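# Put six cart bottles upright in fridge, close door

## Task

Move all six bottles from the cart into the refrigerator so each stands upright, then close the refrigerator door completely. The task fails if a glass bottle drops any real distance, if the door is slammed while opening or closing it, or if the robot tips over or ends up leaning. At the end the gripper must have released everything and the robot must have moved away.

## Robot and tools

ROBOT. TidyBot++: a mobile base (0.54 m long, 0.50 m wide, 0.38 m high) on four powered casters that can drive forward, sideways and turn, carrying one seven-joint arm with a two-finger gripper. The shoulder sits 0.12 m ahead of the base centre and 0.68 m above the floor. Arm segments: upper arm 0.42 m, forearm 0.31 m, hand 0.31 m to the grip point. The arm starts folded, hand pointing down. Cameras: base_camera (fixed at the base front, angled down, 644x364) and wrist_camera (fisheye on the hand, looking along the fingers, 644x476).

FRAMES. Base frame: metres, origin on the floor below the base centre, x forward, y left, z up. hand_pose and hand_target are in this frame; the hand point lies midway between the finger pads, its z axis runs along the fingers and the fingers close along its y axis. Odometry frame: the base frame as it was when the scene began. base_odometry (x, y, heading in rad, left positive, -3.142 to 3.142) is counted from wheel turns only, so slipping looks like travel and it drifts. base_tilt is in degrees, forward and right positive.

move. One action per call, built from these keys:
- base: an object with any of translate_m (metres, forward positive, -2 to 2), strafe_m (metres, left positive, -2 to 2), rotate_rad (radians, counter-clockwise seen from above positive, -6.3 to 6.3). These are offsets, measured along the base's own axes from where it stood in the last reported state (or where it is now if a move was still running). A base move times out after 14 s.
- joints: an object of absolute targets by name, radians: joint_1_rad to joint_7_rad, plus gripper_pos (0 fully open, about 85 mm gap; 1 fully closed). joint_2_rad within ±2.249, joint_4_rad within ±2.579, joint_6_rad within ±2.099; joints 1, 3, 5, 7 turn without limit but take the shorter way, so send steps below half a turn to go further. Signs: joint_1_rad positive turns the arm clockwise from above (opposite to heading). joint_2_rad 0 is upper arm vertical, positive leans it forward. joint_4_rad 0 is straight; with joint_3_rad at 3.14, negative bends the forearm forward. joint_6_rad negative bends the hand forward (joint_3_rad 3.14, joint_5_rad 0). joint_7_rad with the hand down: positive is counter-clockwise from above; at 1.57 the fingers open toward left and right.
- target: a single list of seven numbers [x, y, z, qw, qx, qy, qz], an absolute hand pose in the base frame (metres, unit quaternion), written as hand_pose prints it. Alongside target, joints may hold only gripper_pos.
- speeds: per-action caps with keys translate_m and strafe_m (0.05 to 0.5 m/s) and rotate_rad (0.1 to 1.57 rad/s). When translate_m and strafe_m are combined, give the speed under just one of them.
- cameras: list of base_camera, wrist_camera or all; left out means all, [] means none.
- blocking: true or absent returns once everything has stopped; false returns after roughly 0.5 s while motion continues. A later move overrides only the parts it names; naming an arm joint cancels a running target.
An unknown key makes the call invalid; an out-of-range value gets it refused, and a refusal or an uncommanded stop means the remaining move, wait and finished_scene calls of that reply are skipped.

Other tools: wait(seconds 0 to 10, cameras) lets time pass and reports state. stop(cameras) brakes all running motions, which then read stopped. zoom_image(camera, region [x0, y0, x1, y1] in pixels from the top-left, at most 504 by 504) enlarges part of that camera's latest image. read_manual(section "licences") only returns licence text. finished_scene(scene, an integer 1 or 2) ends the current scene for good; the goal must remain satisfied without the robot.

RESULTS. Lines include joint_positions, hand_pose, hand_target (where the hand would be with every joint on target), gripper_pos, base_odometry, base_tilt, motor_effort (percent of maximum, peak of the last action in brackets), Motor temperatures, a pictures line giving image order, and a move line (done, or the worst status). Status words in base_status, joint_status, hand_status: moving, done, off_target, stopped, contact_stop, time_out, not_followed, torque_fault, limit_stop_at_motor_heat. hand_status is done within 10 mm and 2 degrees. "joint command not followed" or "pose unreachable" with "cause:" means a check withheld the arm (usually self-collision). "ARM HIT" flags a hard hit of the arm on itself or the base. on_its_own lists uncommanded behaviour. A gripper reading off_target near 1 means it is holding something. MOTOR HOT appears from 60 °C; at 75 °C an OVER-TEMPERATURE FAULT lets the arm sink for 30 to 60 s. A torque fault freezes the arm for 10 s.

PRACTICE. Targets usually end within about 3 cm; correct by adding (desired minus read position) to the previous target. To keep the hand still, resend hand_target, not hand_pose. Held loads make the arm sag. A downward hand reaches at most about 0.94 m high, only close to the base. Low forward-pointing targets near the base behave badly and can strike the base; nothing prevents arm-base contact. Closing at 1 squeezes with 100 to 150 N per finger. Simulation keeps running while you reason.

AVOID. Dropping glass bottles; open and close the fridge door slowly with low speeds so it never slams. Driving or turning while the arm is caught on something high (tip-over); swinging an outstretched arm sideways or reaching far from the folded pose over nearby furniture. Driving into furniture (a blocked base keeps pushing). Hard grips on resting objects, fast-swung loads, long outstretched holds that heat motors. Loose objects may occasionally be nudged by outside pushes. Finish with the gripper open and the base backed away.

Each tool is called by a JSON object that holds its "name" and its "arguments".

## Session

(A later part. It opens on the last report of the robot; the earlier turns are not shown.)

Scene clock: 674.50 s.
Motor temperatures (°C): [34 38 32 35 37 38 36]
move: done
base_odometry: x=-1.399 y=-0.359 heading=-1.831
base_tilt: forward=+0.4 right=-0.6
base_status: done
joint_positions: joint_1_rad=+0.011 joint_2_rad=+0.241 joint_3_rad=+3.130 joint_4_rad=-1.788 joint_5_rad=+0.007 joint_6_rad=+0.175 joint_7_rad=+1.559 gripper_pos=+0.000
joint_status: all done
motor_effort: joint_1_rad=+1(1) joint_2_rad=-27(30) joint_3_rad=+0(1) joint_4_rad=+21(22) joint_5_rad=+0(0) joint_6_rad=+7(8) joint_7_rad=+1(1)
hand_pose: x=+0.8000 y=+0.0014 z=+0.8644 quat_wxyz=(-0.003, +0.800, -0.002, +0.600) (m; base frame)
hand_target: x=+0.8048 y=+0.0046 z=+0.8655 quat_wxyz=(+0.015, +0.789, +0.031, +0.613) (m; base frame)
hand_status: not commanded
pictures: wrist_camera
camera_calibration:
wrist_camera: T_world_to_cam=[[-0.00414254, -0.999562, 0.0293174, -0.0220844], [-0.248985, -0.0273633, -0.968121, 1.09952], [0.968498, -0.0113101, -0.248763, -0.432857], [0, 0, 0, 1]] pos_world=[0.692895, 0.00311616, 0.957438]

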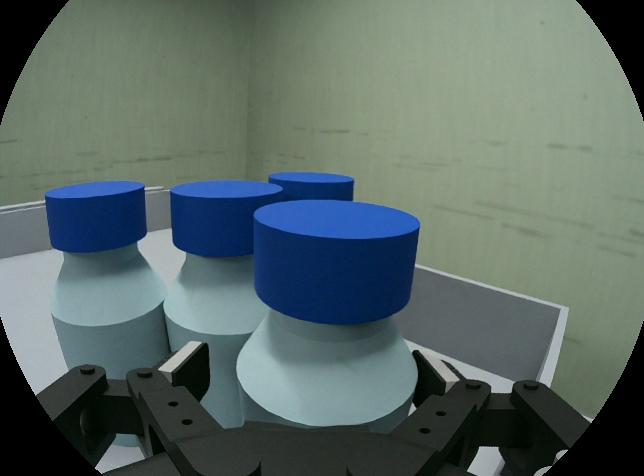

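{"name": "move", "arguments": {"base": {"strafe_m": -0.008}, "speeds": {"strafe_m": 0.1}, "joints": {"joint_2_rad": 0.285, "joint_4_rad": -1.8, "joint_6_rad": 0.234}, "cameras": ["wrist_camera"]}}

{"name": "zoom_image", "arguments": {"camera": "wrist_camera", "region": [180, 180, 600, 470]}}

Scene clock: 681.27 s.
Motor temperatures (°C): [34 38 32 35 37 38 36]
move: off_target
base_odometry: x=-1.407 y=-0.356 heading=-1.831
base_tilt: forward=+0.4 right=-0.6
base_status: done
joint_positions: joint_1_rad=+0.010 joint_2_rad=+0.244 joint_3_rad=+3.130 joint_4_rad=-1.788 joint_5_rad=+0.007 joint_6_rad=+0.184 joint_7_rad=+1.559 gripper_pos=+0.000
joint_status: joint_2_rad off_target (ended at +0.244, target +0.285); the others done
motor_effort: joint_1_rad=+1(3) joint_2_rad=-25(29) joint_3_rad=+0(3) joint_4_rad=+18(21) joint_5_rad=+0(1) joint_6_rad=+5(6) joint_7_rad=+0(1)
hand_pose: x=+0.8014 y=+0.0024 z=+0.8648 quat_wxyz=(-0.004, +0.798, -0.002, +0.602) (m; base frame)
hand_target: x=+0.8100 y=+0.0045 z=+0.8448 quat_wxyz=(+0.015, +0.798, +0.031, +0.601) (m; base frame)
hand_status: not commanded
pictures: wrist_camera
camera_calibration:
wrist_camera: T_world_to_cam=[[-0.00274726, -0.999569, 0.0292235, -0.0220803], [-0.243463, -0.0276757, -0.969515, 1.09711], [0.969906, -0.00977835, -0.243282, -0.440027], [0, 0, 0, 1]] pos_world=[0.69383, 0.00398981, 0.95726]

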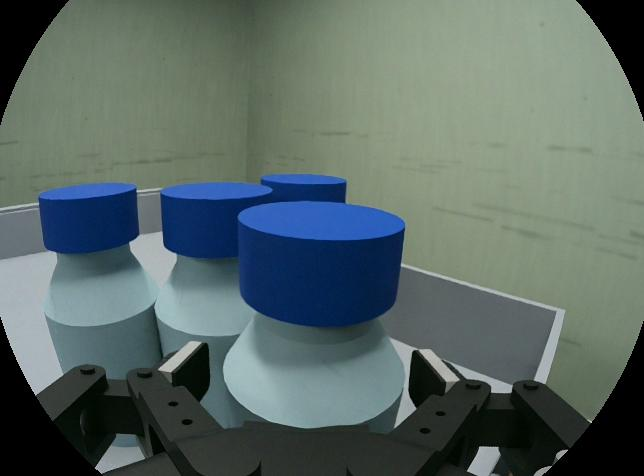

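Scaled by 1.200.

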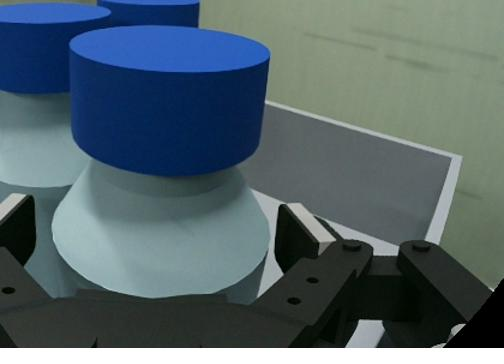

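{"name": "move", "arguments": {"joints": {"joint_2_rad": 0.2, "joint_4_rad": -1.63, "joint_6_rad": -0.17}, "cameras": ["wrist_camera"]}}

Scene clock: 691.73 s.
Motor temperatures (°C): [34 38 32 35 37 38 36]
move: done
base_odometry: x=-1.407 y=-0.356 heading=-1.831
base_tilt: forward=+0.4 right=-0.5
base_status: not commanded
joint_positions: joint_1_rad=+0.010 joint_2_rad=+0.217 joint_3_rad=+3.130 joint_4_rad=-1.650 joint_5_rad=+0.007 joint_6_rad=-0.089 joint_7_rad=+1.559 gripper_pos=+0.000
joint_status: all done
motor_effort: joint_1_rad=+0(1) joint_2_rad=-29(30) joint_3_rad=+0(1) joint_4_rad=+23(23) joint_5_rad=+0(0) joint_6_rad=+7(8) joint_7_rad=+0(1)
hand_pose: x=+0.7985 y=+0.0018 z=+0.8842 quat_wxyz=(-0.003, +0.829, -0.002, +0.559) (m; base frame)
hand_target: x=+0.7894 y=-0.0027 z=+0.8842 quat_wxyz=(+0.023, +0.841, +0.026, +0.540) (m; base frame)
hand_status: not commanded
pictures: wrist_camera
camera_calibration:
wrist_camera: T_world_to_cam=[[-0.00104065, -0.999529, 0.0306777, -0.0258776], [-0.346202, -0.0284205, -0.937729, 1.16909], [0.938159, -0.0115966, -0.34601, -0.316271], [0, 0, 0, 1]] pos_world=[0.701428, 0.00369315, 0.987654]

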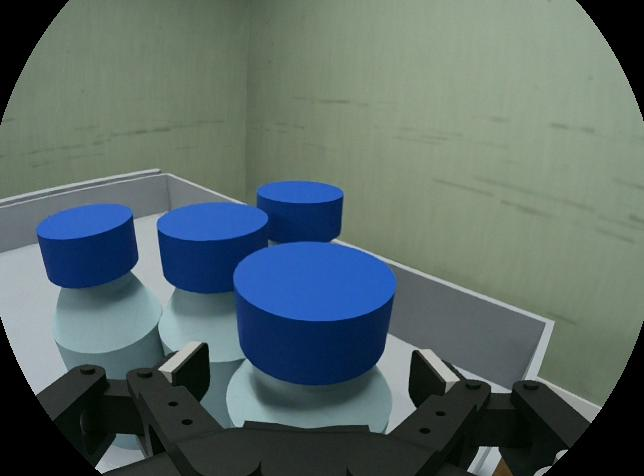

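{"name": "move", "arguments": {"joints": {"joint_2_rad": 0.25, "joint_4_rad": -1.63, "joint_6_rad": -0.24}, "cameras": ["wrist_camera"]}}

{"name": "zoom_image", "arguments": {"camera": "wrist_camera", "region": [180, 180, 600, 470]}}

Scene clock: 700.07 s.
Motor temperatures (°C): [34 38 32 35 37 38 36]
move: done
base_odometry: x=-1.407 y=-0.356 heading=-1.831
base_tilt: forward=+0.4 right=-0.5
base_status: not commanded
joint_positions: joint_1_rad=+0.010 joint_2_rad=+0.239 joint_3_rad=+3.130 joint_4_rad=-1.645 joint_5_rad=+0.009 joint_6_rad=-0.163 joint_7_rad=+1.559 gripper_pos=+0.000
joint_status: all done
motor_effort: joint_1_rad=+1(1) joint_2_rad=-29(29) joint_3_rad=+0(1) joint_4_rad=+22(23) joint_5_rad=+0(1) joint_6_rad=+6(7) joint_7_rad=+0(1)
hand_pose: x=+0.7942 y=+0.0016 z=+0.8506 quat_wxyz=(-0.002, +0.854, -0.002, +0.520) (m; base frame)
hand_target: x=+0.7880 y=-0.0040 z=+0.8315 quat_wxyz=(+0.022, +0.872, +0.026, +0.489) (m; base frame)
hand_status: not commanded
pictures: wrist_camera
camera_calibration:
wrist_camera: T_world_to_cam=[[0.00219141, -0.999465, 0.03264, -0.0293297], [-0.43041, -0.0304047, -0.902121, 1.17277], [0.902631, -0.0120716, -0.430246, -0.224015], [0, 0, 0, 1]] pos_world=[0.707038, 0.00363938, 0.962554]

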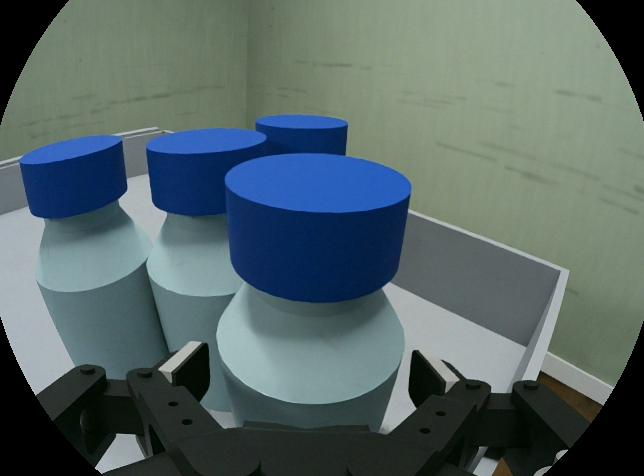

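Scaled by 1.200.

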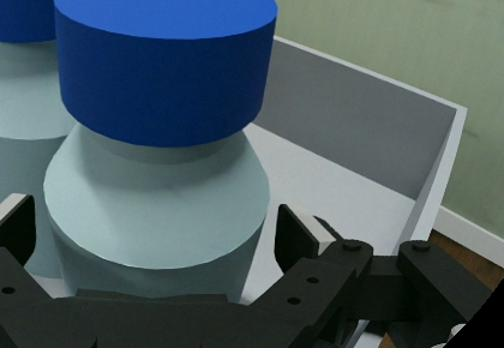

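{"name": "move", "arguments": {"joints": {"gripper_pos": 0.4}, "cameras": ["wrist_camera"]}}

Scene clock: 704.73 s.
Motor temperatures (°C): [34 38 32 35 37 38 36]
move: off_target
base_odometry: x=-1.407 y=-0.356 heading=-1.831
base_tilt: forward=+0.4 right=-0.6
base_status: not commanded
joint_positions: joint_1_rad=+0.010 joint_2_rad=+0.239 joint_3_rad=+3.130 joint_4_rad=-1.640 joint_5_rad=+0.009 joint_6_rad=-0.163 joint_7_rad=+1.559 gripper_pos=+0.245
joint_status: gripper_pos off_target (ended at +0.245, target +0.400)
motor_effort: joint_1_rad=-1(1) joint_2_rad=-26(29) joint_3_rad=+0(1) joint_4_rad=+21(21) joint_5_rad=+1(1) joint_6_rad=+5(6) joint_7_rad=+1(1)
hand_pose: x=+0.7954 y=+0.0016 z=+0.8536 quat_wxyz=(-0.002, +0.853, -0.001, +0.522) (m; base frame)
hand_target: x=+0.7880 y=-0.0040 z=+0.8315 quat_wxyz=(+0.022, +0.872, +0.026, +0.489) (m; base frame)
hand_status: not commanded
pictures: wrist_camera
camera_calibration:
wrist_camera: T_world_to_cam=[[0.0020655, -0.999457, 0.0328729, -0.0295644], [-0.425879, -0.030622, -0.904262, 1.17419], [0.904778, -0.0121321, -0.425711, -0.229346], [0, 0, 0, 1]] pos_world=[0.707631, 0.00362527, 0.965113]

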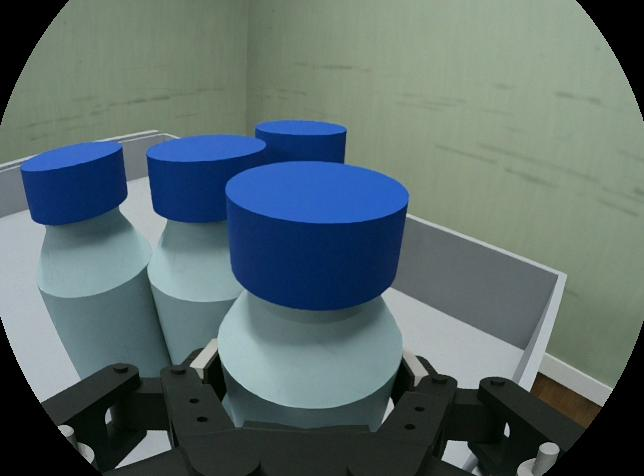

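{"name": "move", "arguments": {"joints": {"gripper_pos": 0.55}, "cameras": []}}

{"name": "move", "arguments": {"joints": {"joint_2_rad": 0.16, "joint_4_rad": -1.32, "joint_6_rad": -0.53}, "cameras": ["wrist_camera"]}}

Scene clock: 711.97 s.
Motor temperatures (°C): [34 38 32 35 37 38 36]
move: off_target
base_odometry: x=-1.407 y=-0.356 heading=-1.831
base_tilt: forward=+0.4 right=-0.5
base_status: not commanded
joint_positions: joint_1_rad=+0.010 joint_2_rad=+0.239 joint_3_rad=+3.130 joint_4_rad=-1.640 joint_5_rad=+0.009 joint_6_rad=-0.163 joint_7_rad=+1.559 gripper_pos=+0.245
joint_status: gripper_pos off_target (ended at +0.245, target +0.550)
motor_effort: joint_1_rad=-1(1) joint_2_rad=-27(28) joint_3_rad=-1(1) joint_4_rad=+21(21) joint_5_rad=+0(1) joint_6_rad=+6(6) joint_7_rad=+1(1)
hand_pose: x=+0.7954 y=+0.0016 z=+0.8536 quat_wxyz=(-0.002, +0.853, -0.001, +0.522) (m; base frame)
hand_target: x=+0.7880 y=-0.0040 z=+0.8315 quat_wxyz=(+0.022, +0.872, +0.026, +0.489) (m; base frame)
hand_status: not commanded
pictures: none
No camera images: "cameras" was empty.

Scene clock: 713.70 s.
Motor temperatures (°C): [34 38 32 35 37 38 36]
move: off_target
base_odometry: x=-1.407 y=-0.356 heading=-1.831
base_tilt: forward=+0.4 right=-0.5
base_status: not commanded
joint_positions: joint_1_rad=+0.011 joint_2_rad=+0.202 joint_3_rad=+3.130 joint_4_rad=-1.363 joint_5_rad=+0.009 joint_6_rad=-0.471 joint_7_rad=+1.559 gripper_pos=+0.245
joint_status: joint_2_rad off_target (ended at +0.202, target +0.160); joint_4_rad off_target (ended at -1.363, target -1.320); the others done
motor_effort: joint_1_rad=+0(2) joint_2_rad=-34(37) joint_3_rad=+0(2) joint_4_rad=+28(31) joint_5_rad=+0(1) joint_6_rad=+10(11) joint_7_rad=+1(1)
hand_pose: x=+0.7959 y=+0.0000 z=+0.9559 quat_wxyz=(+0.000, +0.851, -0.003, +0.525) (m; base frame)
hand_target: x=+0.7807 y=-0.0090 z=+0.9936 quat_wxyz=(+0.029, +0.844, +0.018, +0.536) (m; base frame)
hand_status: not commanded
pictures: wrist_camera
camera_calibration:
wrist_camera: T_world_to_cam=[[-0.00165519, -0.999427, 0.0338207, -0.0324158], [-0.420722, -0.0299859, -0.906694, 1.26508], [0.907188, -0.0157299, -0.420431, -0.193301], [0, 0, 0, 1]] pos_world=[0.707555, 0.00249684, 1.06687]

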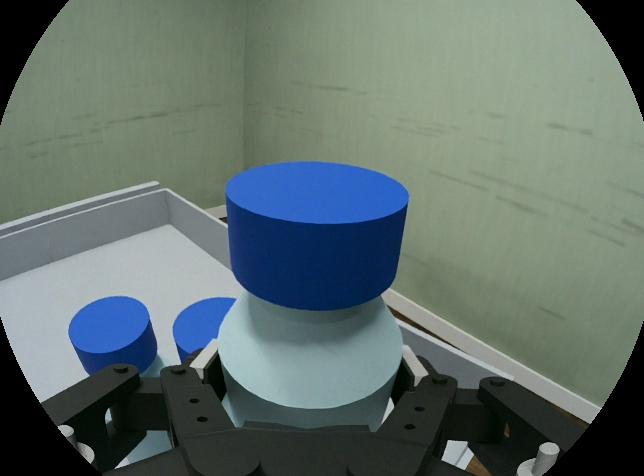

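{"name": "move", "arguments": {"base": {"translate_m": -0.4}, "speeds": {"translate_m": 0.3}, "cameras": []}}

{"name": "move", "arguments": {"base": {"translate_m": 1.083, "strafe_m": 1.105, "rotate_rad": 0.676}, "speeds": {"translate_m": 0.4}, "joints": {"joint_2_rad": 0.18, "joint_4_rad": -1.087, "joint_6_rad": -0.74}}}

Scene clock: 730.80 s.
Motor temperatures (°C): [34 38 32 35 37 38 36]
move: done
base_odometry: x=-1.304 y=+0.030 heading=-1.830
base_tilt: forward=+0.4 right=-0.5
base_status: done
joint_positions: joint_1_rad=+0.010 joint_2_rad=+0.199 joint_3_rad=+3.130 joint_4_rad=-1.363 joint_5_rad=+0.009 joint_6_rad=-0.476 joint_7_rad=+1.559 gripper_pos=+0.245
joint_status: not commanded
motor_effort: joint_1_rad=+0(3) joint_2_rad=-35(38) joint_3_rad=+0(2) joint_4_rad=+29(29) joint_5_rad=+0(1) joint_6_rad=+10(11) joint_7_rad=+0(1)
hand_pose: x=+0.7943 y=+0.0002 z=+0.9569 quat_wxyz=(+0.000, +0.852, -0.003, +0.524) (m; base frame)
hand_target: x=+0.7807 y=-0.0090 z=+0.9936 quat_wxyz=(+0.029, +0.844, +0.018, +0.536) (m; base frame)
hand_status: not commanded
pictures: none
No camera images: "cameras" was empty.

Scene clock: 735.87 s.
Motor temperatures (°C): [34 38 32 35 37 38 36]
move: off_target
base_odometry: x=-0.514 y=-1.300 heading=-1.154
base_tilt: forward=+0.4 right=-0.6
base_status: done
joint_positions: joint_1_rad=+0.005 joint_2_rad=+0.215 joint_3_rad=+3.123 joint_4_rad=-1.131 joint_5_rad=+0.013 joint_6_rad=-0.684 joint_7_rad=+1.559 gripper_pos=+0.245
joint_status: joint_4_rad off_target (ended at -1.131, target -1.087); the others done
motor_effort: joint_1_rad=+0(7) joint_2_rad=-32(37) joint_3_rad=+0(5) joint_4_rad=+27(30) joint_5_rad=+0(2) joint_6_rad=+10(11) joint_7_rad=+0(1)
hand_pose: x=+0.7940 y=+0.0063 z=+1.0251 quat_wxyz=(-0.002, +0.850, +0.002, +0.528) (m; base frame)
hand_target: x=+0.7762 y=-0.0124 z=+1.0586 quat_wxyz=(+0.032, +0.843, +0.012, +0.537) (m; base frame)
hand_status: not commanded
pictures: base_camera, wrist_camera
camera_calibration:
wrist_camera: T_world_to_cam=[[0.00763504, -0.999345, 0.0353841, -0.0374334], [-0.414502, -0.0353648, -0.909361, 1.32498], [0.910016, -0.00772376, -0.414501, -0.170746], [0, 0, 0, 1]] pos_world=[0.704875, 0.00812995, 1.13543]

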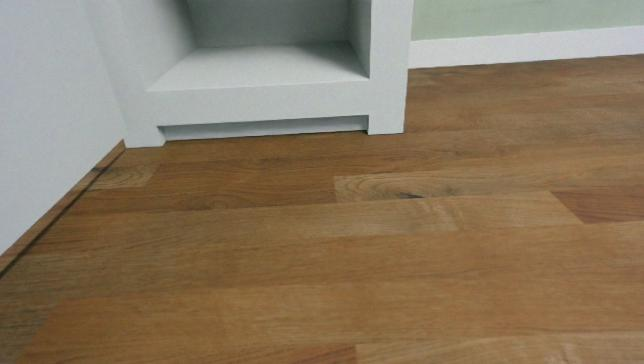

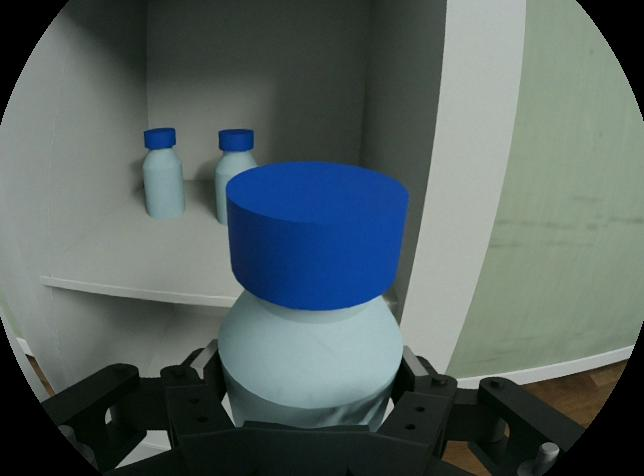

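{"name": "move", "arguments": {"base": {"translate_m": 0.25, "strafe_m": 0.012}, "speeds": {"translate_m": 0.25}, "cameras": ["wrist_camera"]}}

Scene clock: 742.43 s.
Motor temperatures (°C): [34 38 32 35 37 38 36]
move: done
base_odometry: x=-0.402 y=-1.524 heading=-1.153
base_tilt: forward=+0.4 right=-0.6
base_status: done
joint_positions: joint_1_rad=+0.005 joint_2_rad=+0.217 joint_3_rad=+3.123 joint_4_rad=-1.131 joint_5_rad=+0.013 joint_6_rad=-0.687 joint_7_rad=+1.559 gripper_pos=+0.245
joint_status: not commanded
motor_effort: joint_1_rad=+1(1) joint_2_rad=-35(37) joint_3_rad=+0(1) joint_4_rad=+28(28) joint_5_rad=+0(1) joint_6_rad=+10(11) joint_7_rad=+1(1)
hand_pose: x=+0.7942 y=+0.0063 z=+1.0235 quat_wxyz=(-0.002, +0.850, +0.002, +0.526) (m; base frame)
hand_target: x=+0.7762 y=-0.0124 z=+1.0586 quat_wxyz=(+0.032, +0.843, +0.012, +0.537) (m; base frame)
hand_status: not commanded
pictures: wrist_camera
camera_calibration:
wrist_camera: T_world_to_cam=[[0.00774297, -0.999344, 0.0353695, -0.037462], [-0.417749, -0.0353688, -0.907874, 1.32471], [0.908529, -0.00774593, -0.417749, -0.167083], [0, 0, 0, 1]] pos_world=[0.705487, 0.00812191, 1.1342]

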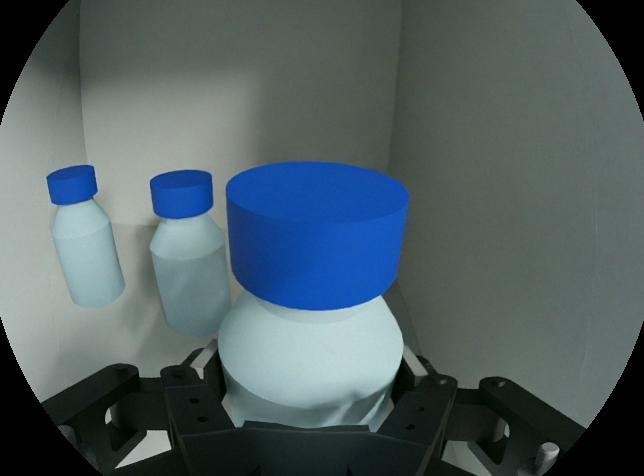

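{"name": "move", "arguments": {"base": {"translate_m": 0.125, "strafe_m": -0.012}, "speeds": {"translate_m": 0.15}, "joints": {"joint_2_rad": 0.16, "joint_4_rad": -1.2, "joint_6_rad": -0.65}, "cameras": ["wrist_camera"]}}

Scene clock: 750.50 s.
Motor temperatures (°C): [34 38 32 35 37 38 36]
move: off_target
base_odometry: x=-0.362 y=-1.643 heading=-1.153
base_tilt: forward=+0.4 right=-0.5
base_status: done
joint_positions: joint_1_rad=+0.005 joint_2_rad=+0.202 joint_3_rad=+3.123 joint_4_rad=-1.218 joint_5_rad=+0.013 joint_6_rad=-0.687 joint_7_rad=+1.559 gripper_pos=+0.245
joint_status: joint_2_rad off_target (ended at +0.202, target +0.160); the others done
motor_effort: joint_1_rad=+0(1) joint_2_rad=-34(37) joint_3_rad=+0(1) joint_4_rad=+27(29) joint_5_rad=+0(1) joint_6_rad=+10(11) joint_7_rad=+0(1)
hand_pose: x=+0.7818 y=+0.0064 z=+0.9823 quat_wxyz=(-0.002, +0.869, +0.002, +0.495) (m; base frame)
hand_target: x=+0.7750 y=-0.0110 z=+1.0309 quat_wxyz=(+0.031, +0.844, +0.015, +0.536) (m; base frame)
hand_status: not commanded
pictures: wrist_camera
camera_calibration:
wrist_camera: T_world_to_cam=[[0.0106846, -0.999298, 0.035915, -0.0386243], [-0.482729, -0.0366093, -0.875004, 1.30067], [0.875705, -0.00798819, -0.482781, -0.0834826], [0, 0, 0, 1]] pos_world=[0.701388, 0.00835239, 1.09917]

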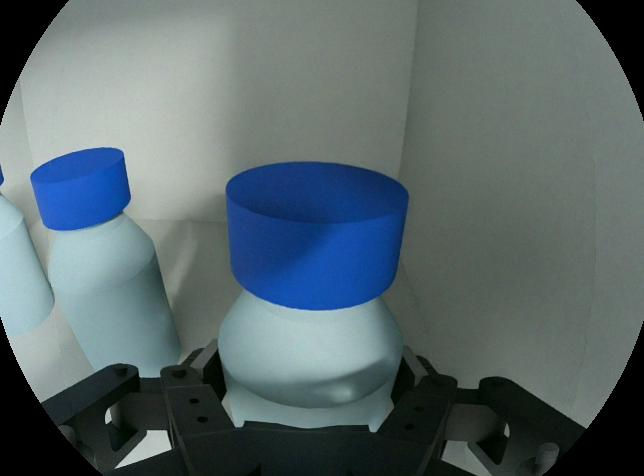

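{"name": "move", "arguments": {"joints": {"joint_2_rad": 0.155, "joint_4_rad": -1.29, "joint_6_rad": -0.48}, "cameras": []}}

Scene clock: 759.60 s.
Motor temperatures (°C): [34 38 32 35 37 38 36]
move: off_target
base_odometry: x=-0.362 y=-1.643 heading=-1.153
base_tilt: forward=+0.4 right=-0.6
base_status: not commanded
joint_positions: joint_1_rad=+0.005 joint_2_rad=+0.202 joint_3_rad=+3.123 joint_4_rad=-1.295 joint_5_rad=+0.013 joint_6_rad=-0.563 joint_7_rad=+1.559 gripper_pos=+0.246
joint_status: joint_2_rad off_target (ended at +0.202, target +0.155); the others done
motor_effort: joint_1_rad=+1(1) joint_2_rad=-33(35) joint_3_rad=+0(1) joint_4_rad=+28(29) joint_5_rad=+0(1) joint_6_rad=+10(10) joint_7_rad=+0(1)
hand_pose: x=+0.7913 y=+0.0070 z=+0.9709 quat_wxyz=(-0.002, +0.857, +0.003, +0.515) (m; base frame)
hand_target: x=+0.7876 y=-0.0083 z=+1.0292 quat_wxyz=(+0.029, +0.820, +0.018, +0.571) (m; base frame)
hand_status: not commanded
pictures: none
No camera images: "cameras" was empty.

Near contact; pitch .857 → want .853.

{"name": "move", "arguments": {"joints": {"joint_2_rad": 0.155, "joint_4_rad": -1.32, "joint_6_rad": -0.43}, "cameras": []}}

{"name": "move", "arguments": {"joints": {"joint_2_rad": 0.165, "joint_4_rad": -1.345, "joint_6_rad": -0.41}, "cameras": ["wrist_camera"]}}

Scene clock: 762.87 s.
Motor temperatures (°C): [34 38 32 35 37 38 36]
move: off_target
base_odometry: x=-0.362 y=-1.643 heading=-1.153
base_tilt: forward=+0.4 right=-0.5
base_status: not commanded
joint_positions: joint_1_rad=+0.005 joint_2_rad=+0.200 joint_3_rad=+3.123 joint_4_rad=-1.324 joint_5_rad=+0.013 joint_6_rad=-0.510 joint_7_rad=+1.559 gripper_pos=+0.246
joint_status: joint_2_rad off_target (ended at +0.200, target +0.155); the others done
motor_effort: joint_1_rad=+0(1) joint_2_rad=-33(34) joint_3_rad=+0(1) joint_4_rad=+27(28) joint_5_rad=+0(1) joint_6_rad=+10(11) joint_7_rad=+0(1)
hand_pose: x=+0.7947 y=+0.0072 z=+0.9701 quat_wxyz=(-0.003, +0.850, +0.003, +0.526) (m; base frame)
hand_target: x=+0.7908 y=-0.0074 z=+1.0257 quat_wxyz=(+0.029, +0.814, +0.019, +0.579) (m; base frame)
hand_status: not commanded
pictures: none
No camera images: "cameras" was empty.

Scene clock: 763.47 s.
Motor temperatures (°C): [34 38 32 35 37 38 36]
move: done
base_odometry: x=-0.362 y=-1.643 heading=-1.153
base_tilt: forward=+0.4 right=-0.5
base_status: not commanded
joint_positions: joint_1_rad=+0.005 joint_2_rad=+0.196 joint_3_rad=+3.123 joint_4_rad=-1.339 joint_5_rad=+0.013 joint_6_rad=-0.487 joint_7_rad=+1.559 gripper_pos=+0.246
joint_status: all done
motor_effort: joint_1_rad=+0(1) joint_2_rad=-29(33) joint_3_rad=+0(1) joint_4_rad=+25(27) joint_5_rad=+0(0) joint_6_rad=+9(9) joint_7_rad=+0(1)
hand_pose: x=+0.7950 y=+0.0074 z=+0.9700 quat_wxyz=(-0.003, +0.847, +0.003, +0.531) (m; base frame)
hand_target: x=+0.7942 y=-0.0071 z=+1.0097 quat_wxyz=(+0.028, +0.819, +0.020, +0.573) (m; base frame)
hand_status: not commanded
pictures: wrist_camera
camera_calibration:
wrist_camera: T_world_to_cam=[[0.00984523, -0.999302, 0.0360237, -0.0368405], [-0.406923, -0.0369114, -0.912717, 1.27264], [0.91341, -0.00567293, -0.407002, -0.204452], [0, 0, 0, 1]] pos_world=[0.704977, 0.00900026, 1.07967]

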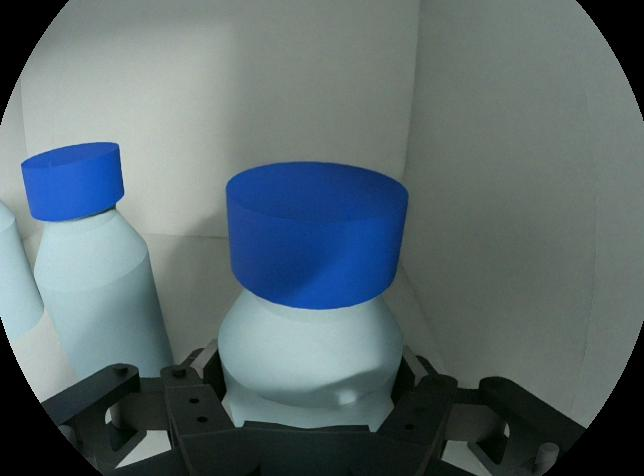

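{"name": "move", "arguments": {"joints": {"joint_2_rad": 0.18, "joint_4_rad": -1.35, "joint_6_rad": -0.48}, "cameras": []}}

Scene clock: 766.23 s.
Motor temperatures (°C): [34 38 32 35 37 38 36]
move: done
base_odometry: x=-0.362 y=-1.643 heading=-1.153
base_tilt: forward=+0.4 right=-0.5
base_status: not commanded
joint_positions: joint_1_rad=+0.005 joint_2_rad=+0.196 joint_3_rad=+3.123 joint_4_rad=-1.340 joint_5_rad=+0.013 joint_6_rad=-0.488 joint_7_rad=+1.559 gripper_pos=+0.246
joint_status: all done
motor_effort: joint_1_rad=-1(1) joint_2_rad=-28(30) joint_3_rad=+0(1) joint_4_rad=+20(25) joint_5_rad=+0(0) joint_6_rad=+5(9) joint_7_rad=+1(1)
hand_pose: x=+0.7947 y=+0.0074 z=+0.9698 quat_wxyz=(-0.003, +0.848, +0.003, +0.531) (m; base frame)
hand_target: x=+0.7900 y=-0.0083 z=+0.9765 quat_wxyz=(+0.029, +0.844, +0.019, +0.536) (m; base frame)
hand_status: not commanded
pictures: none
No camera images: "cameras" was empty.

Contact confirmed; release and back out.

{"name": "move", "arguments": {"joints": {"gripper_pos": 0}, "cameras": ["wrist_camera"]}}

Scene clock: 769.67 s.
Motor temperatures (°C): [34 38 32 35 37 38 36]
move: done
base_odometry: x=-0.362 y=-1.643 heading=-1.153
base_tilt: forward=+0.4 right=-0.6
base_status: not commanded
joint_positions: joint_1_rad=+0.005 joint_2_rad=+0.195 joint_3_rad=+3.123 joint_4_rad=-1.341 joint_5_rad=+0.013 joint_6_rad=-0.488 joint_7_rad=+1.559 gripper_pos=+0.000
joint_status: all done
motor_effort: joint_1_rad=+0(1) joint_2_rad=-29(32) joint_3_rad=+0(1) joint_4_rad=+23(26) joint_5_rad=+0(1) joint_6_rad=+7(8) joint_7_rad=+0(1)
hand_pose: x=+0.7945 y=+0.0074 z=+0.9694 quat_wxyz=(-0.003, +0.848, +0.003, +0.530) (m; base frame)
hand_target: x=+0.7900 y=-0.0083 z=+0.9765 quat_wxyz=(+0.029, +0.844, +0.019, +0.536) (m; base frame)
hand_status: not commanded
pictures: wrist_camera
camera_calibration:
wrist_camera: T_world_to_cam=[[0.00990275, -0.999301, 0.0360408, -0.0368764], [-0.408453, -0.036941, -0.912032, 1.27239], [0.912726, -0.00568935, -0.408533, -0.202248], [0, 0, 0, 1]] pos_world=[0.704674, 0.00900215, 1.07917]

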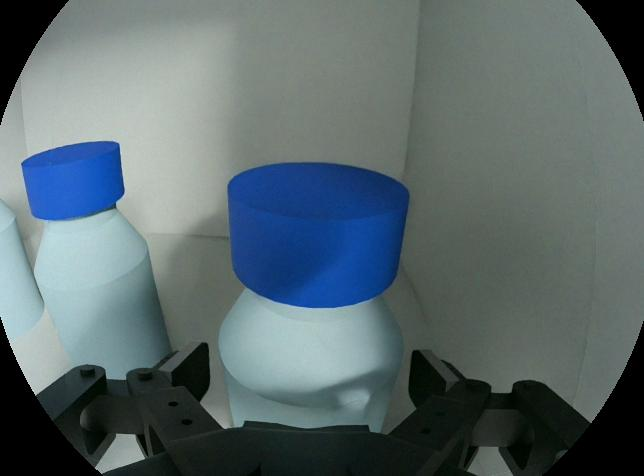

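{"name": "move", "arguments": {"base": {"translate_m": -0.28}, "speeds": {"translate_m": 0.2}, "cameras": ["wrist_camera"]}}

{"name": "move", "arguments": {"base": {"translate_m": -0.398, "strafe_m": 0.206, "rotate_rad": -1.747}, "speeds": {"rotate_rad": 1.2}, "joints": {"joint_2_rad": 0.1, "joint_4_rad": -1.7, "joint_6_rad": 0.05}}}

{"name": "zoom_image", "arguments": {"camera": "wrist_camera", "region": [200, 120, 440, 320]}}

Scene clock: 786.90 s.
Motor temperatures (°C): [34 38 32 35 37 38 36]
move: done
base_odometry: x=-0.476 y=-1.387 heading=-1.153
base_tilt: forward=+0.4 right=-0.5
base_status: done
joint_positions: joint_1_rad=+0.007 joint_2_rad=+0.188 joint_3_rad=+3.123 joint_4_rad=-1.341 joint_5_rad=+0.013 joint_6_rad=-0.488 joint_7_rad=+1.559 gripper_pos=+0.000
joint_status: not commanded
motor_effort: joint_1_rad=+0(2) joint_2_rad=-27(33) joint_3_rad=+0(2) joint_4_rad=+22(24) joint_5_rad=+0(1) joint_6_rad=+6(7) joint_7_rad=+0(1)
hand_pose: x=+0.7925 y=+0.0066 z=+0.9741 quat_wxyz=(-0.002, +0.846, +0.002, +0.533) (m; base frame)
hand_target: x=+0.7900 y=-0.0083 z=+0.9765 quat_wxyz=(+0.029, +0.844, +0.019, +0.536) (m; base frame)
hand_status: not commanded
pictures: wrist_camera
camera_calibration:
wrist_camera: T_world_to_cam=[[0.00844728, -0.999311, 0.0361467, -0.0367754], [-0.402135, -0.036491, -0.914853, 1.27357], [0.915541, -0.00680784, -0.402166, -0.206924], [0, 0, 0, 1]] pos_world=[0.701903, 0.00831492, 1.08324]

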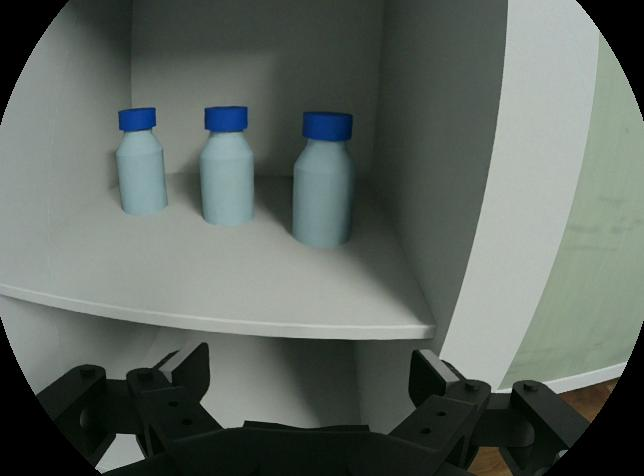

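Scene clock: 789.60 s.
Motor temperatures (°C): [34 38 32 35 37 38 36]
move: done
base_odometry: x=-0.449 y=-0.940 heading=-2.899
base_tilt: forward=+0.4 right=-0.5
base_status: done
joint_positions: joint_1_rad=+0.015 joint_2_rad=+0.118 joint_3_rad=+3.124 joint_4_rad=-1.680 joint_5_rad=+0.013 joint_6_rad=-0.018 joint_7_rad=+1.559 gripper_pos=+0.000
joint_status: all done
motor_effort: joint_1_rad=+0(4) joint_2_rad=-25(31) joint_3_rad=+0(3) joint_4_rad=+23(24) joint_5_rad=+0(1) joint_6_rad=+7(7) joint_7_rad=+0(1)
hand_pose: x=+0.7768 y=+0.0020 z=+0.9532 quat_wxyz=(-0.001, +0.788, +0.001, +0.615) (m; base frame)
hand_target: x=+0.7733 y=+0.0016 z=+0.9735 quat_wxyz=(+0.022, +0.767, +0.028, +0.641) (m; base frame)
hand_status: not commanded
pictures: base_camera, wrist_camera
camera_calibration:
wrist_camera: T_world_to_cam=[[-0.00362722, -0.999337, 0.0362188, -0.0311514], [-0.211941, -0.034628, -0.976669, 1.15917], [0.977276, -0.0112188, -0.211675, -0.430455], [0, 0, 0, 1]] pos_world=[0.666237, 0.0041799, 1.04214]

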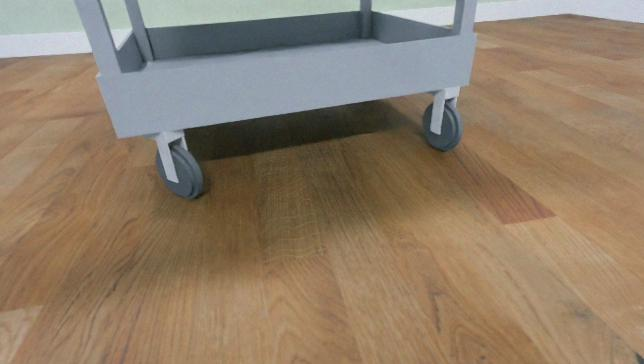

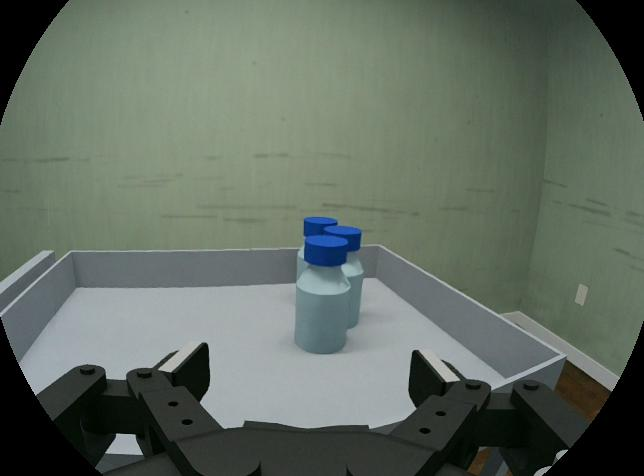

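Scaled by 2.100.

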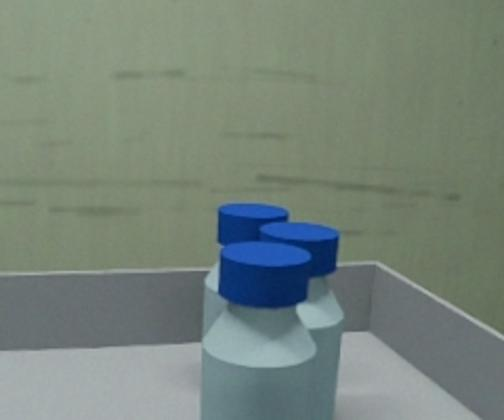

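{"name": "move", "arguments": {"base": {"translate_m": 0.17}, "speeds": {"translate_m": 0.2}, "joints": {"joint_2_rad": 0.23, "joint_4_rad": -1.8, "joint_6_rad": 0.234}, "cameras": ["wrist_camera"]}}

Scene clock: 798.20 s.
Motor temperatures (°C): [34 38 32 35 37 38 36]
move: done
base_odometry: x=-0.614 y=-0.981 heading=-2.900
base_tilt: forward=+0.4 right=-0.5
base_status: done
joint_positions: joint_1_rad=+0.015 joint_2_rad=+0.234 joint_3_rad=+3.124 joint_4_rad=-1.788 joint_5_rad=+0.013 joint_6_rad=+0.171 joint_7_rad=+1.559 gripper_pos=+0.000
joint_status: all done
motor_effort: joint_1_rad=+1(1) joint_2_rad=-28(32) joint_3_rad=+0(1) joint_4_rad=+21(24) joint_5_rad=+0(0) joint_6_rad=+7(8) joint_7_rad=+0(1)
hand_pose: x=+0.7983 y=+0.0024 z=+0.8680 quat_wxyz=(-0.003, +0.799, +0.001, +0.601) (m; base frame)
hand_target: x=+0.7999 y=+0.0047 z=+0.8826 quat_wxyz=(+0.016, +0.782, +0.031, +0.623) (m; base frame)
hand_status: not commanded
pictures: wrist_camera
camera_calibration:
wrist_camera: T_world_to_cam=[[-0.000344249, -0.999435, 0.0336211, -0.0279593], [-0.246116, -0.0325022, -0.968695, 1.10086], [0.96924, -0.00860814, -0.245965, -0.433361], [0, 0, 0, 1]] pos_world=[0.69096, 0.00410647, 0.960746]

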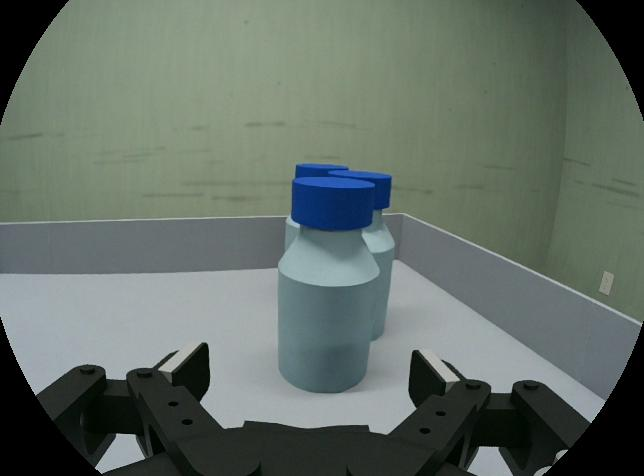

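{"name": "move", "arguments": {"base": {"translate_m": 0.1, "strafe_m": -0.007}, "speeds": {"translate_m": 0.1}, "joints": {"joint_2_rad": 0.262, "joint_4_rad": -1.8, "joint_6_rad": 0.234}, "cameras": ["wrist_camera"]}}

Scene clock: 807.07 s.
Motor temperatures (°C): [34 38 32 35 37 38 36]
move: done
base_odometry: x=-0.713 y=-0.998 heading=-2.900
base_tilt: forward=+0.4 right=-0.6
base_status: done
joint_positions: joint_1_rad=+0.015 joint_2_rad=+0.257 joint_3_rad=+3.124 joint_4_rad=-1.788 joint_5_rad=+0.013 joint_6_rad=+0.171 joint_7_rad=+1.559 gripper_pos=+0.000
joint_status: all done
motor_effort: joint_1_rad=+0(2) joint_2_rad=-28(31) joint_3_rad=+0(1) joint_4_rad=+21(22) joint_5_rad=+0(0) joint_6_rad=+7(8) joint_7_rad=+0(1)
hand_pose: x=+0.8025 y=+0.0023 z=+0.8522 quat_wxyz=(-0.003, +0.806, +0.000, +0.592) (m; base frame)
hand_target: x=+0.8060 y=+0.0046 z=+0.8607 quat_wxyz=(+0.015, +0.791, +0.031, +0.610) (m; base frame)
hand_status: not commanded
pictures: wrist_camera
camera_calibration:
wrist_camera: T_world_to_cam=[[0.000423444, -0.999446, 0.0332644, -0.0277995], [-0.268114, -0.03216, -0.96285, 1.09927], [0.963387, -0.00851094, -0.267979, -0.417842], [0, 0, 0, 1]] pos_world=[0.697285, 0.00401219, 0.947385]

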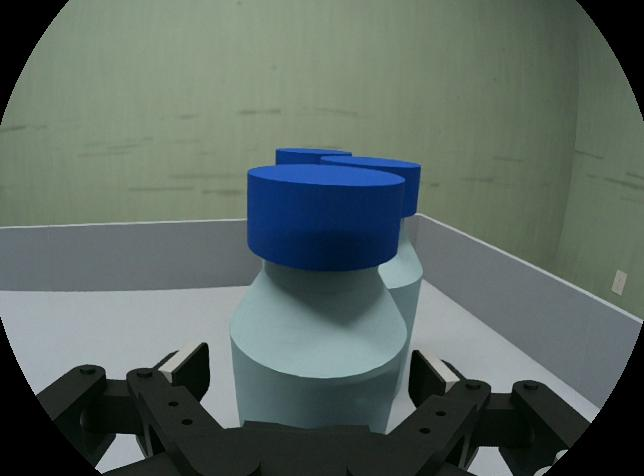

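{"name": "move", "arguments": {"joints": {"gripper_pos": 0.4}, "cameras": []}}

{"name": "move", "arguments": {"joints": {"gripper_pos": 0.55}, "cameras": ["wrist_camera"]}}

Scene clock: 810.47 s.
Motor temperatures (°C): [34 38 32 35 37 38 36]
move: off_target
base_odometry: x=-0.713 y=-0.998 heading=-2.900
base_tilt: forward=+0.4 right=-0.6
base_status: not commanded
joint_positions: joint_1_rad=+0.015 joint_2_rad=+0.257 joint_3_rad=+3.125 joint_4_rad=-1.789 joint_5_rad=+0.013 joint_6_rad=+0.174 joint_7_rad=+1.559 gripper_pos=+0.257
joint_status: gripper_pos off_target (ended at +0.257, target +0.400)
motor_effort: joint_1_rad=+0(4) joint_2_rad=-28(31) joint_3_rad=+0(3) joint_4_rad=+22(23) joint_5_rad=+1(1) joint_6_rad=+7(8) joint_7_rad=+1(1)
hand_pose: x=+0.8025 y=+0.0023 z=+0.8530 quat_wxyz=(-0.003, +0.805, +0.000, +0.593) (m; base frame)
hand_target: x=+0.8060 y=+0.0046 z=+0.8607 quat_wxyz=(+0.015, +0.791, +0.031, +0.610) (m; base frame)
hand_status: not commanded
pictures: none
No camera images: "cameras" was empty.

Scene clock: 811.03 s.
Motor temperatures (°C): [34 38 32 35 37 38 36]
move: off_target
base_odometry: x=-0.713 y=-0.998 heading=-2.900
base_tilt: forward=+0.4 right=-0.6
base_status: not commanded
joint_positions: joint_1_rad=+0.015 joint_2_rad=+0.257 joint_3_rad=+3.125 joint_4_rad=-1.789 joint_5_rad=+0.013 joint_6_rad=+0.174 joint_7_rad=+1.559 gripper_pos=+0.257
joint_status: gripper_pos off_target (ended at +0.257, target +0.550)
motor_effort: joint_1_rad=+0(1) joint_2_rad=-27(28) joint_3_rad=+0(1) joint_4_rad=+21(22) joint_5_rad=+1(1) joint_6_rad=+7(7) joint_7_rad=+1(1)
hand_pose: x=+0.8025 y=+0.0023 z=+0.8530 quat_wxyz=(-0.003, +0.805, +0.000, +0.593) (m; base frame)
hand_target: x=+0.8060 y=+0.0046 z=+0.8607 quat_wxyz=(+0.015, +0.791, +0.031, +0.610) (m; base frame)
hand_status: not commanded
pictures: wrist_camera
camera_calibration:
wrist_camera: T_world_to_cam=[[0.000330505, -0.999446, 0.0332774, -0.0277687], [-0.265623, -0.0321697, -0.96354, 1.09867], [0.964077, -0.0085208, -0.265487, -0.420339], [0, 0, 0, 1]] pos_world=[0.697081, 0.00400899, 0.947942]

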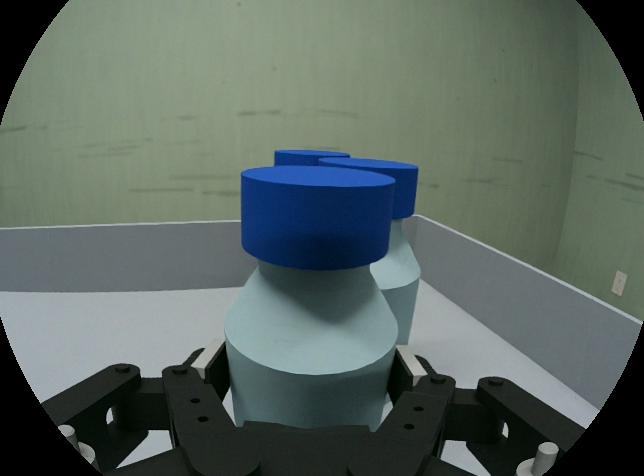

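{"name": "move", "arguments": {"joints": {"joint_2_rad": 0.08, "joint_4_rad": -1.6, "joint_6_rad": -0.14}, "cameras": []}}

{"name": "move", "arguments": {"base": {"translate_m": -0.35}, "speeds": {"translate_m": 0.3}, "cameras": ["wrist_camera"]}}

{"name": "move", "arguments": {"base": {"translate_m": 0.408, "strafe_m": 0.497, "rotate_rad": 2.181}, "speeds": {"translate_m": 0.3, "rotate_rad": 0.9}, "joints": {"joint_2_rad": 0.066, "joint_4_rad": -1.364, "joint_6_rad": -0.4}}}

Scene clock: 827.63 s.
Motor temperatures (°C): [34 38 32 35 37 38 36]
move: off_target
base_odometry: x=-0.713 y=-0.998 heading=-2.900
base_tilt: forward=+0.4 right=-0.5
base_status: not commanded
joint_positions: joint_1_rad=+0.015 joint_2_rad=+0.116 joint_3_rad=+3.125 joint_4_rad=-1.641 joint_5_rad=+0.013 joint_6_rad=-0.090 joint_7_rad=+1.559 gripper_pos=+0.257
joint_status: joint_4_rad off_target (ended at -1.641, target -1.600); the others done
motor_effort: joint_1_rad=+0(1) joint_2_rad=-31(38) joint_3_rad=+1(1) joint_4_rad=+28(29) joint_5_rad=+0(1) joint_6_rad=+11(13) joint_7_rad=+1(1)
hand_pose: x=+0.7760 y=+0.0017 z=+0.9562 quat_wxyz=(-0.001, +0.798, +0.000, +0.603) (m; base frame)
hand_target: x=+0.7667 y=-0.0018 z=+0.9903 quat_wxyz=(+0.025, +0.789, +0.025, +0.613) (m; base frame)
hand_status: not commanded
pictures: none
No camera images: "cameras" was empty.

Scene clock: 829.70 s.
Motor temperatures (°C): [34 38 32 35 37 38 36]
move: done
base_odometry: x=-0.373 y=-0.914 heading=-2.900
base_tilt: forward=+0.4 right=-0.6
base_status: done
joint_positions: joint_1_rad=+0.014 joint_2_rad=+0.118 joint_3_rad=+3.125 joint_4_rad=-1.641 joint_5_rad=+0.013 joint_6_rad=-0.091 joint_7_rad=+1.559 gripper_pos=+0.257
joint_status: not commanded
motor_effort: joint_1_rad=+0(2) joint_2_rad=-32(36) joint_3_rad=+0(2) joint_4_rad=+28(30) joint_5_rad=+0(1) joint_6_rad=+11(12) joint_7_rad=+0(1)
hand_pose: x=+0.7762 y=+0.0022 z=+0.9551 quat_wxyz=(-0.001, +0.799, +0.001, +0.602) (m; base frame)
hand_target: x=+0.7667 y=-0.0018 z=+0.9903 quat_wxyz=(+0.025, +0.789, +0.025, +0.613) (m; base frame)
hand_status: not commanded
pictures: wrist_camera
camera_calibration:
wrist_camera: T_world_to_cam=[[-0.00239692, -0.999327, 0.0366145, -0.0322963], [-0.245022, -0.0349116, -0.968889, 1.17914], [0.969515, -0.0112937, -0.244773, -0.391873], [0, 0, 0, 1]] pos_world=[0.668763, 0.00446529, 1.04772]

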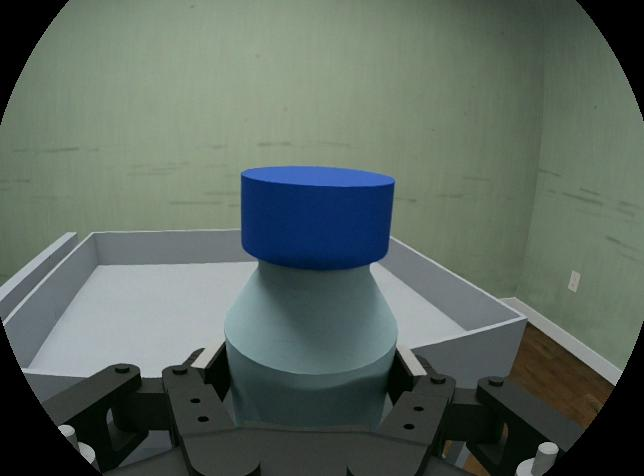

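Scene clock: 833.27 s.
Motor temperatures (°C): [34 38 32 35 37 38 36]
move: off_target
base_odometry: x=-0.650 y=-1.494 heading=-0.719
base_tilt: forward=+0.4 right=-0.5
base_status: done
joint_positions: joint_1_rad=+0.010 joint_2_rad=+0.112 joint_3_rad=+3.134 joint_4_rad=-1.410 joint_5_rad=+0.013 joint_6_rad=-0.345 joint_7_rad=+1.559 gripper_pos=+0.257
joint_status: joint_2_rad off_target (ended at +0.112, target +0.066); joint_4_rad off_target (ended at -1.410, target -1.364); the others done
motor_effort: joint_1_rad=+1(6) joint_2_rad=-31(36) joint_3_rad=+0(6) joint_4_rad=+29(30) joint_5_rad=+0(1) joint_6_rad=+11(13) joint_7_rad=+0(1)
hand_pose: x=+0.7778 y=-0.0017 z=+1.0244 quat_wxyz=(+0.002, +0.804, -0.002, +0.595) (m; base frame)
hand_target: x=+0.7587 y=-0.0065 z=+1.0662 quat_wxyz=(+0.030, +0.792, +0.019, +0.609) (m; base frame)
hand_status: not commanded
pictures: base_camera, wrist_camera
camera_calibration:
wrist_camera: T_world_to_cam=[[-0.00987308, -0.999225, 0.0381058, -0.034512], [-0.261578, -0.0341999, -0.964576, 1.25505], [0.965132, -0.019491, -0.261038, -0.356427], [0, 0, 0, 1]] pos_world=[0.671951, 0.00149005, 1.11886]

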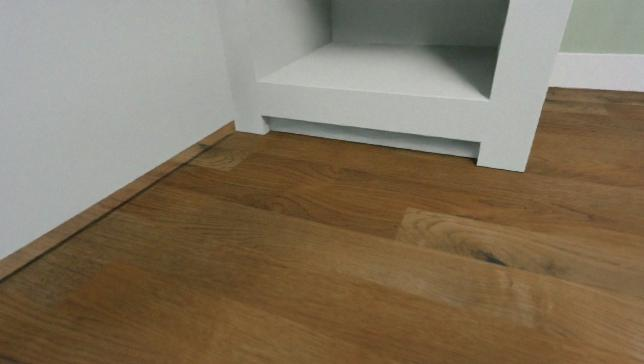

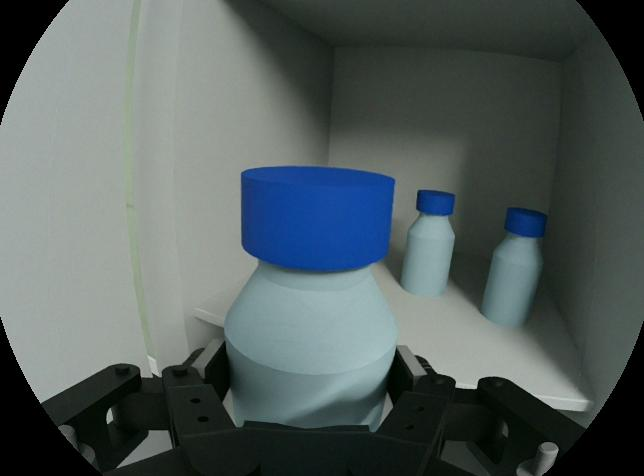

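{"name": "move", "arguments": {"cameras": ["wrist_camera"]}}

Scene clock: 858.63 s.
Motor temperatures (°C): [34 38 32 35 37 38 36]
base_odometry: x=-0.650 y=-1.494 heading=-0.719
base_tilt: forward=+0.4 right=-0.5
base_status: done
joint_positions: joint_1_rad=+0.010 joint_2_rad=+0.112 joint_3_rad=+3.134 joint_4_rad=-1.410 joint_5_rad=+0.013 joint_6_rad=-0.345 joint_7_rad=+1.559 gripper_pos=+0.257
joint_status: joint_2_rad off_target (ended at +0.112, target +0.066); joint_4_rad off_target (ended at -1.410, target -1.364); the others done
motor_effort: joint_1_rad=+0(6) joint_2_rad=-31(36) joint_3_rad=+0(6) joint_4_rad=+29(30) joint_5_rad=+0(1) joint_6_rad=+11(13) joint_7_rad=+1(1)
hand_pose: x=+0.7778 y=-0.0017 z=+1.0244 quat_wxyz=(+0.002, +0.804, -0.002, +0.595) (m; base frame)
hand_target: x=+0.7587 y=-0.0065 z=+1.0662 quat_wxyz=(+0.030, +0.792, +0.019, +0.609) (m; base frame)
hand_status: not commanded
pictures: wrist_camera
camera_calibration:
wrist_camera: T_world_to_cam=[[-0.00986826, -0.999225, 0.0381071, -0.0345158], [-0.261755, -0.0341988, -0.964528, 1.25508], [0.965084, -0.0194929, -0.261214, -0.356207], [0, 0, 0, 1]] pos_world=[0.671952, 0.00148963, 1.11883]

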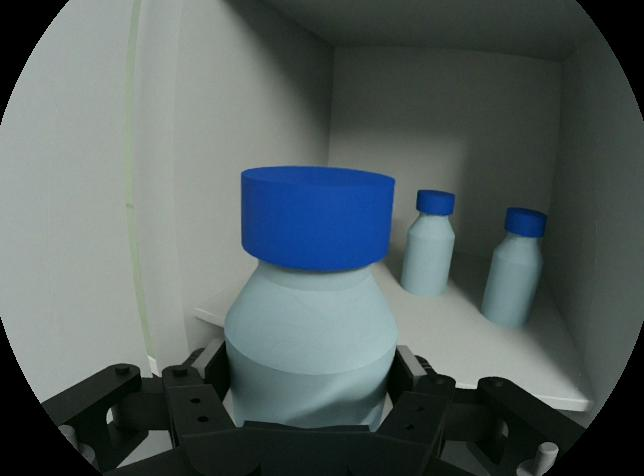

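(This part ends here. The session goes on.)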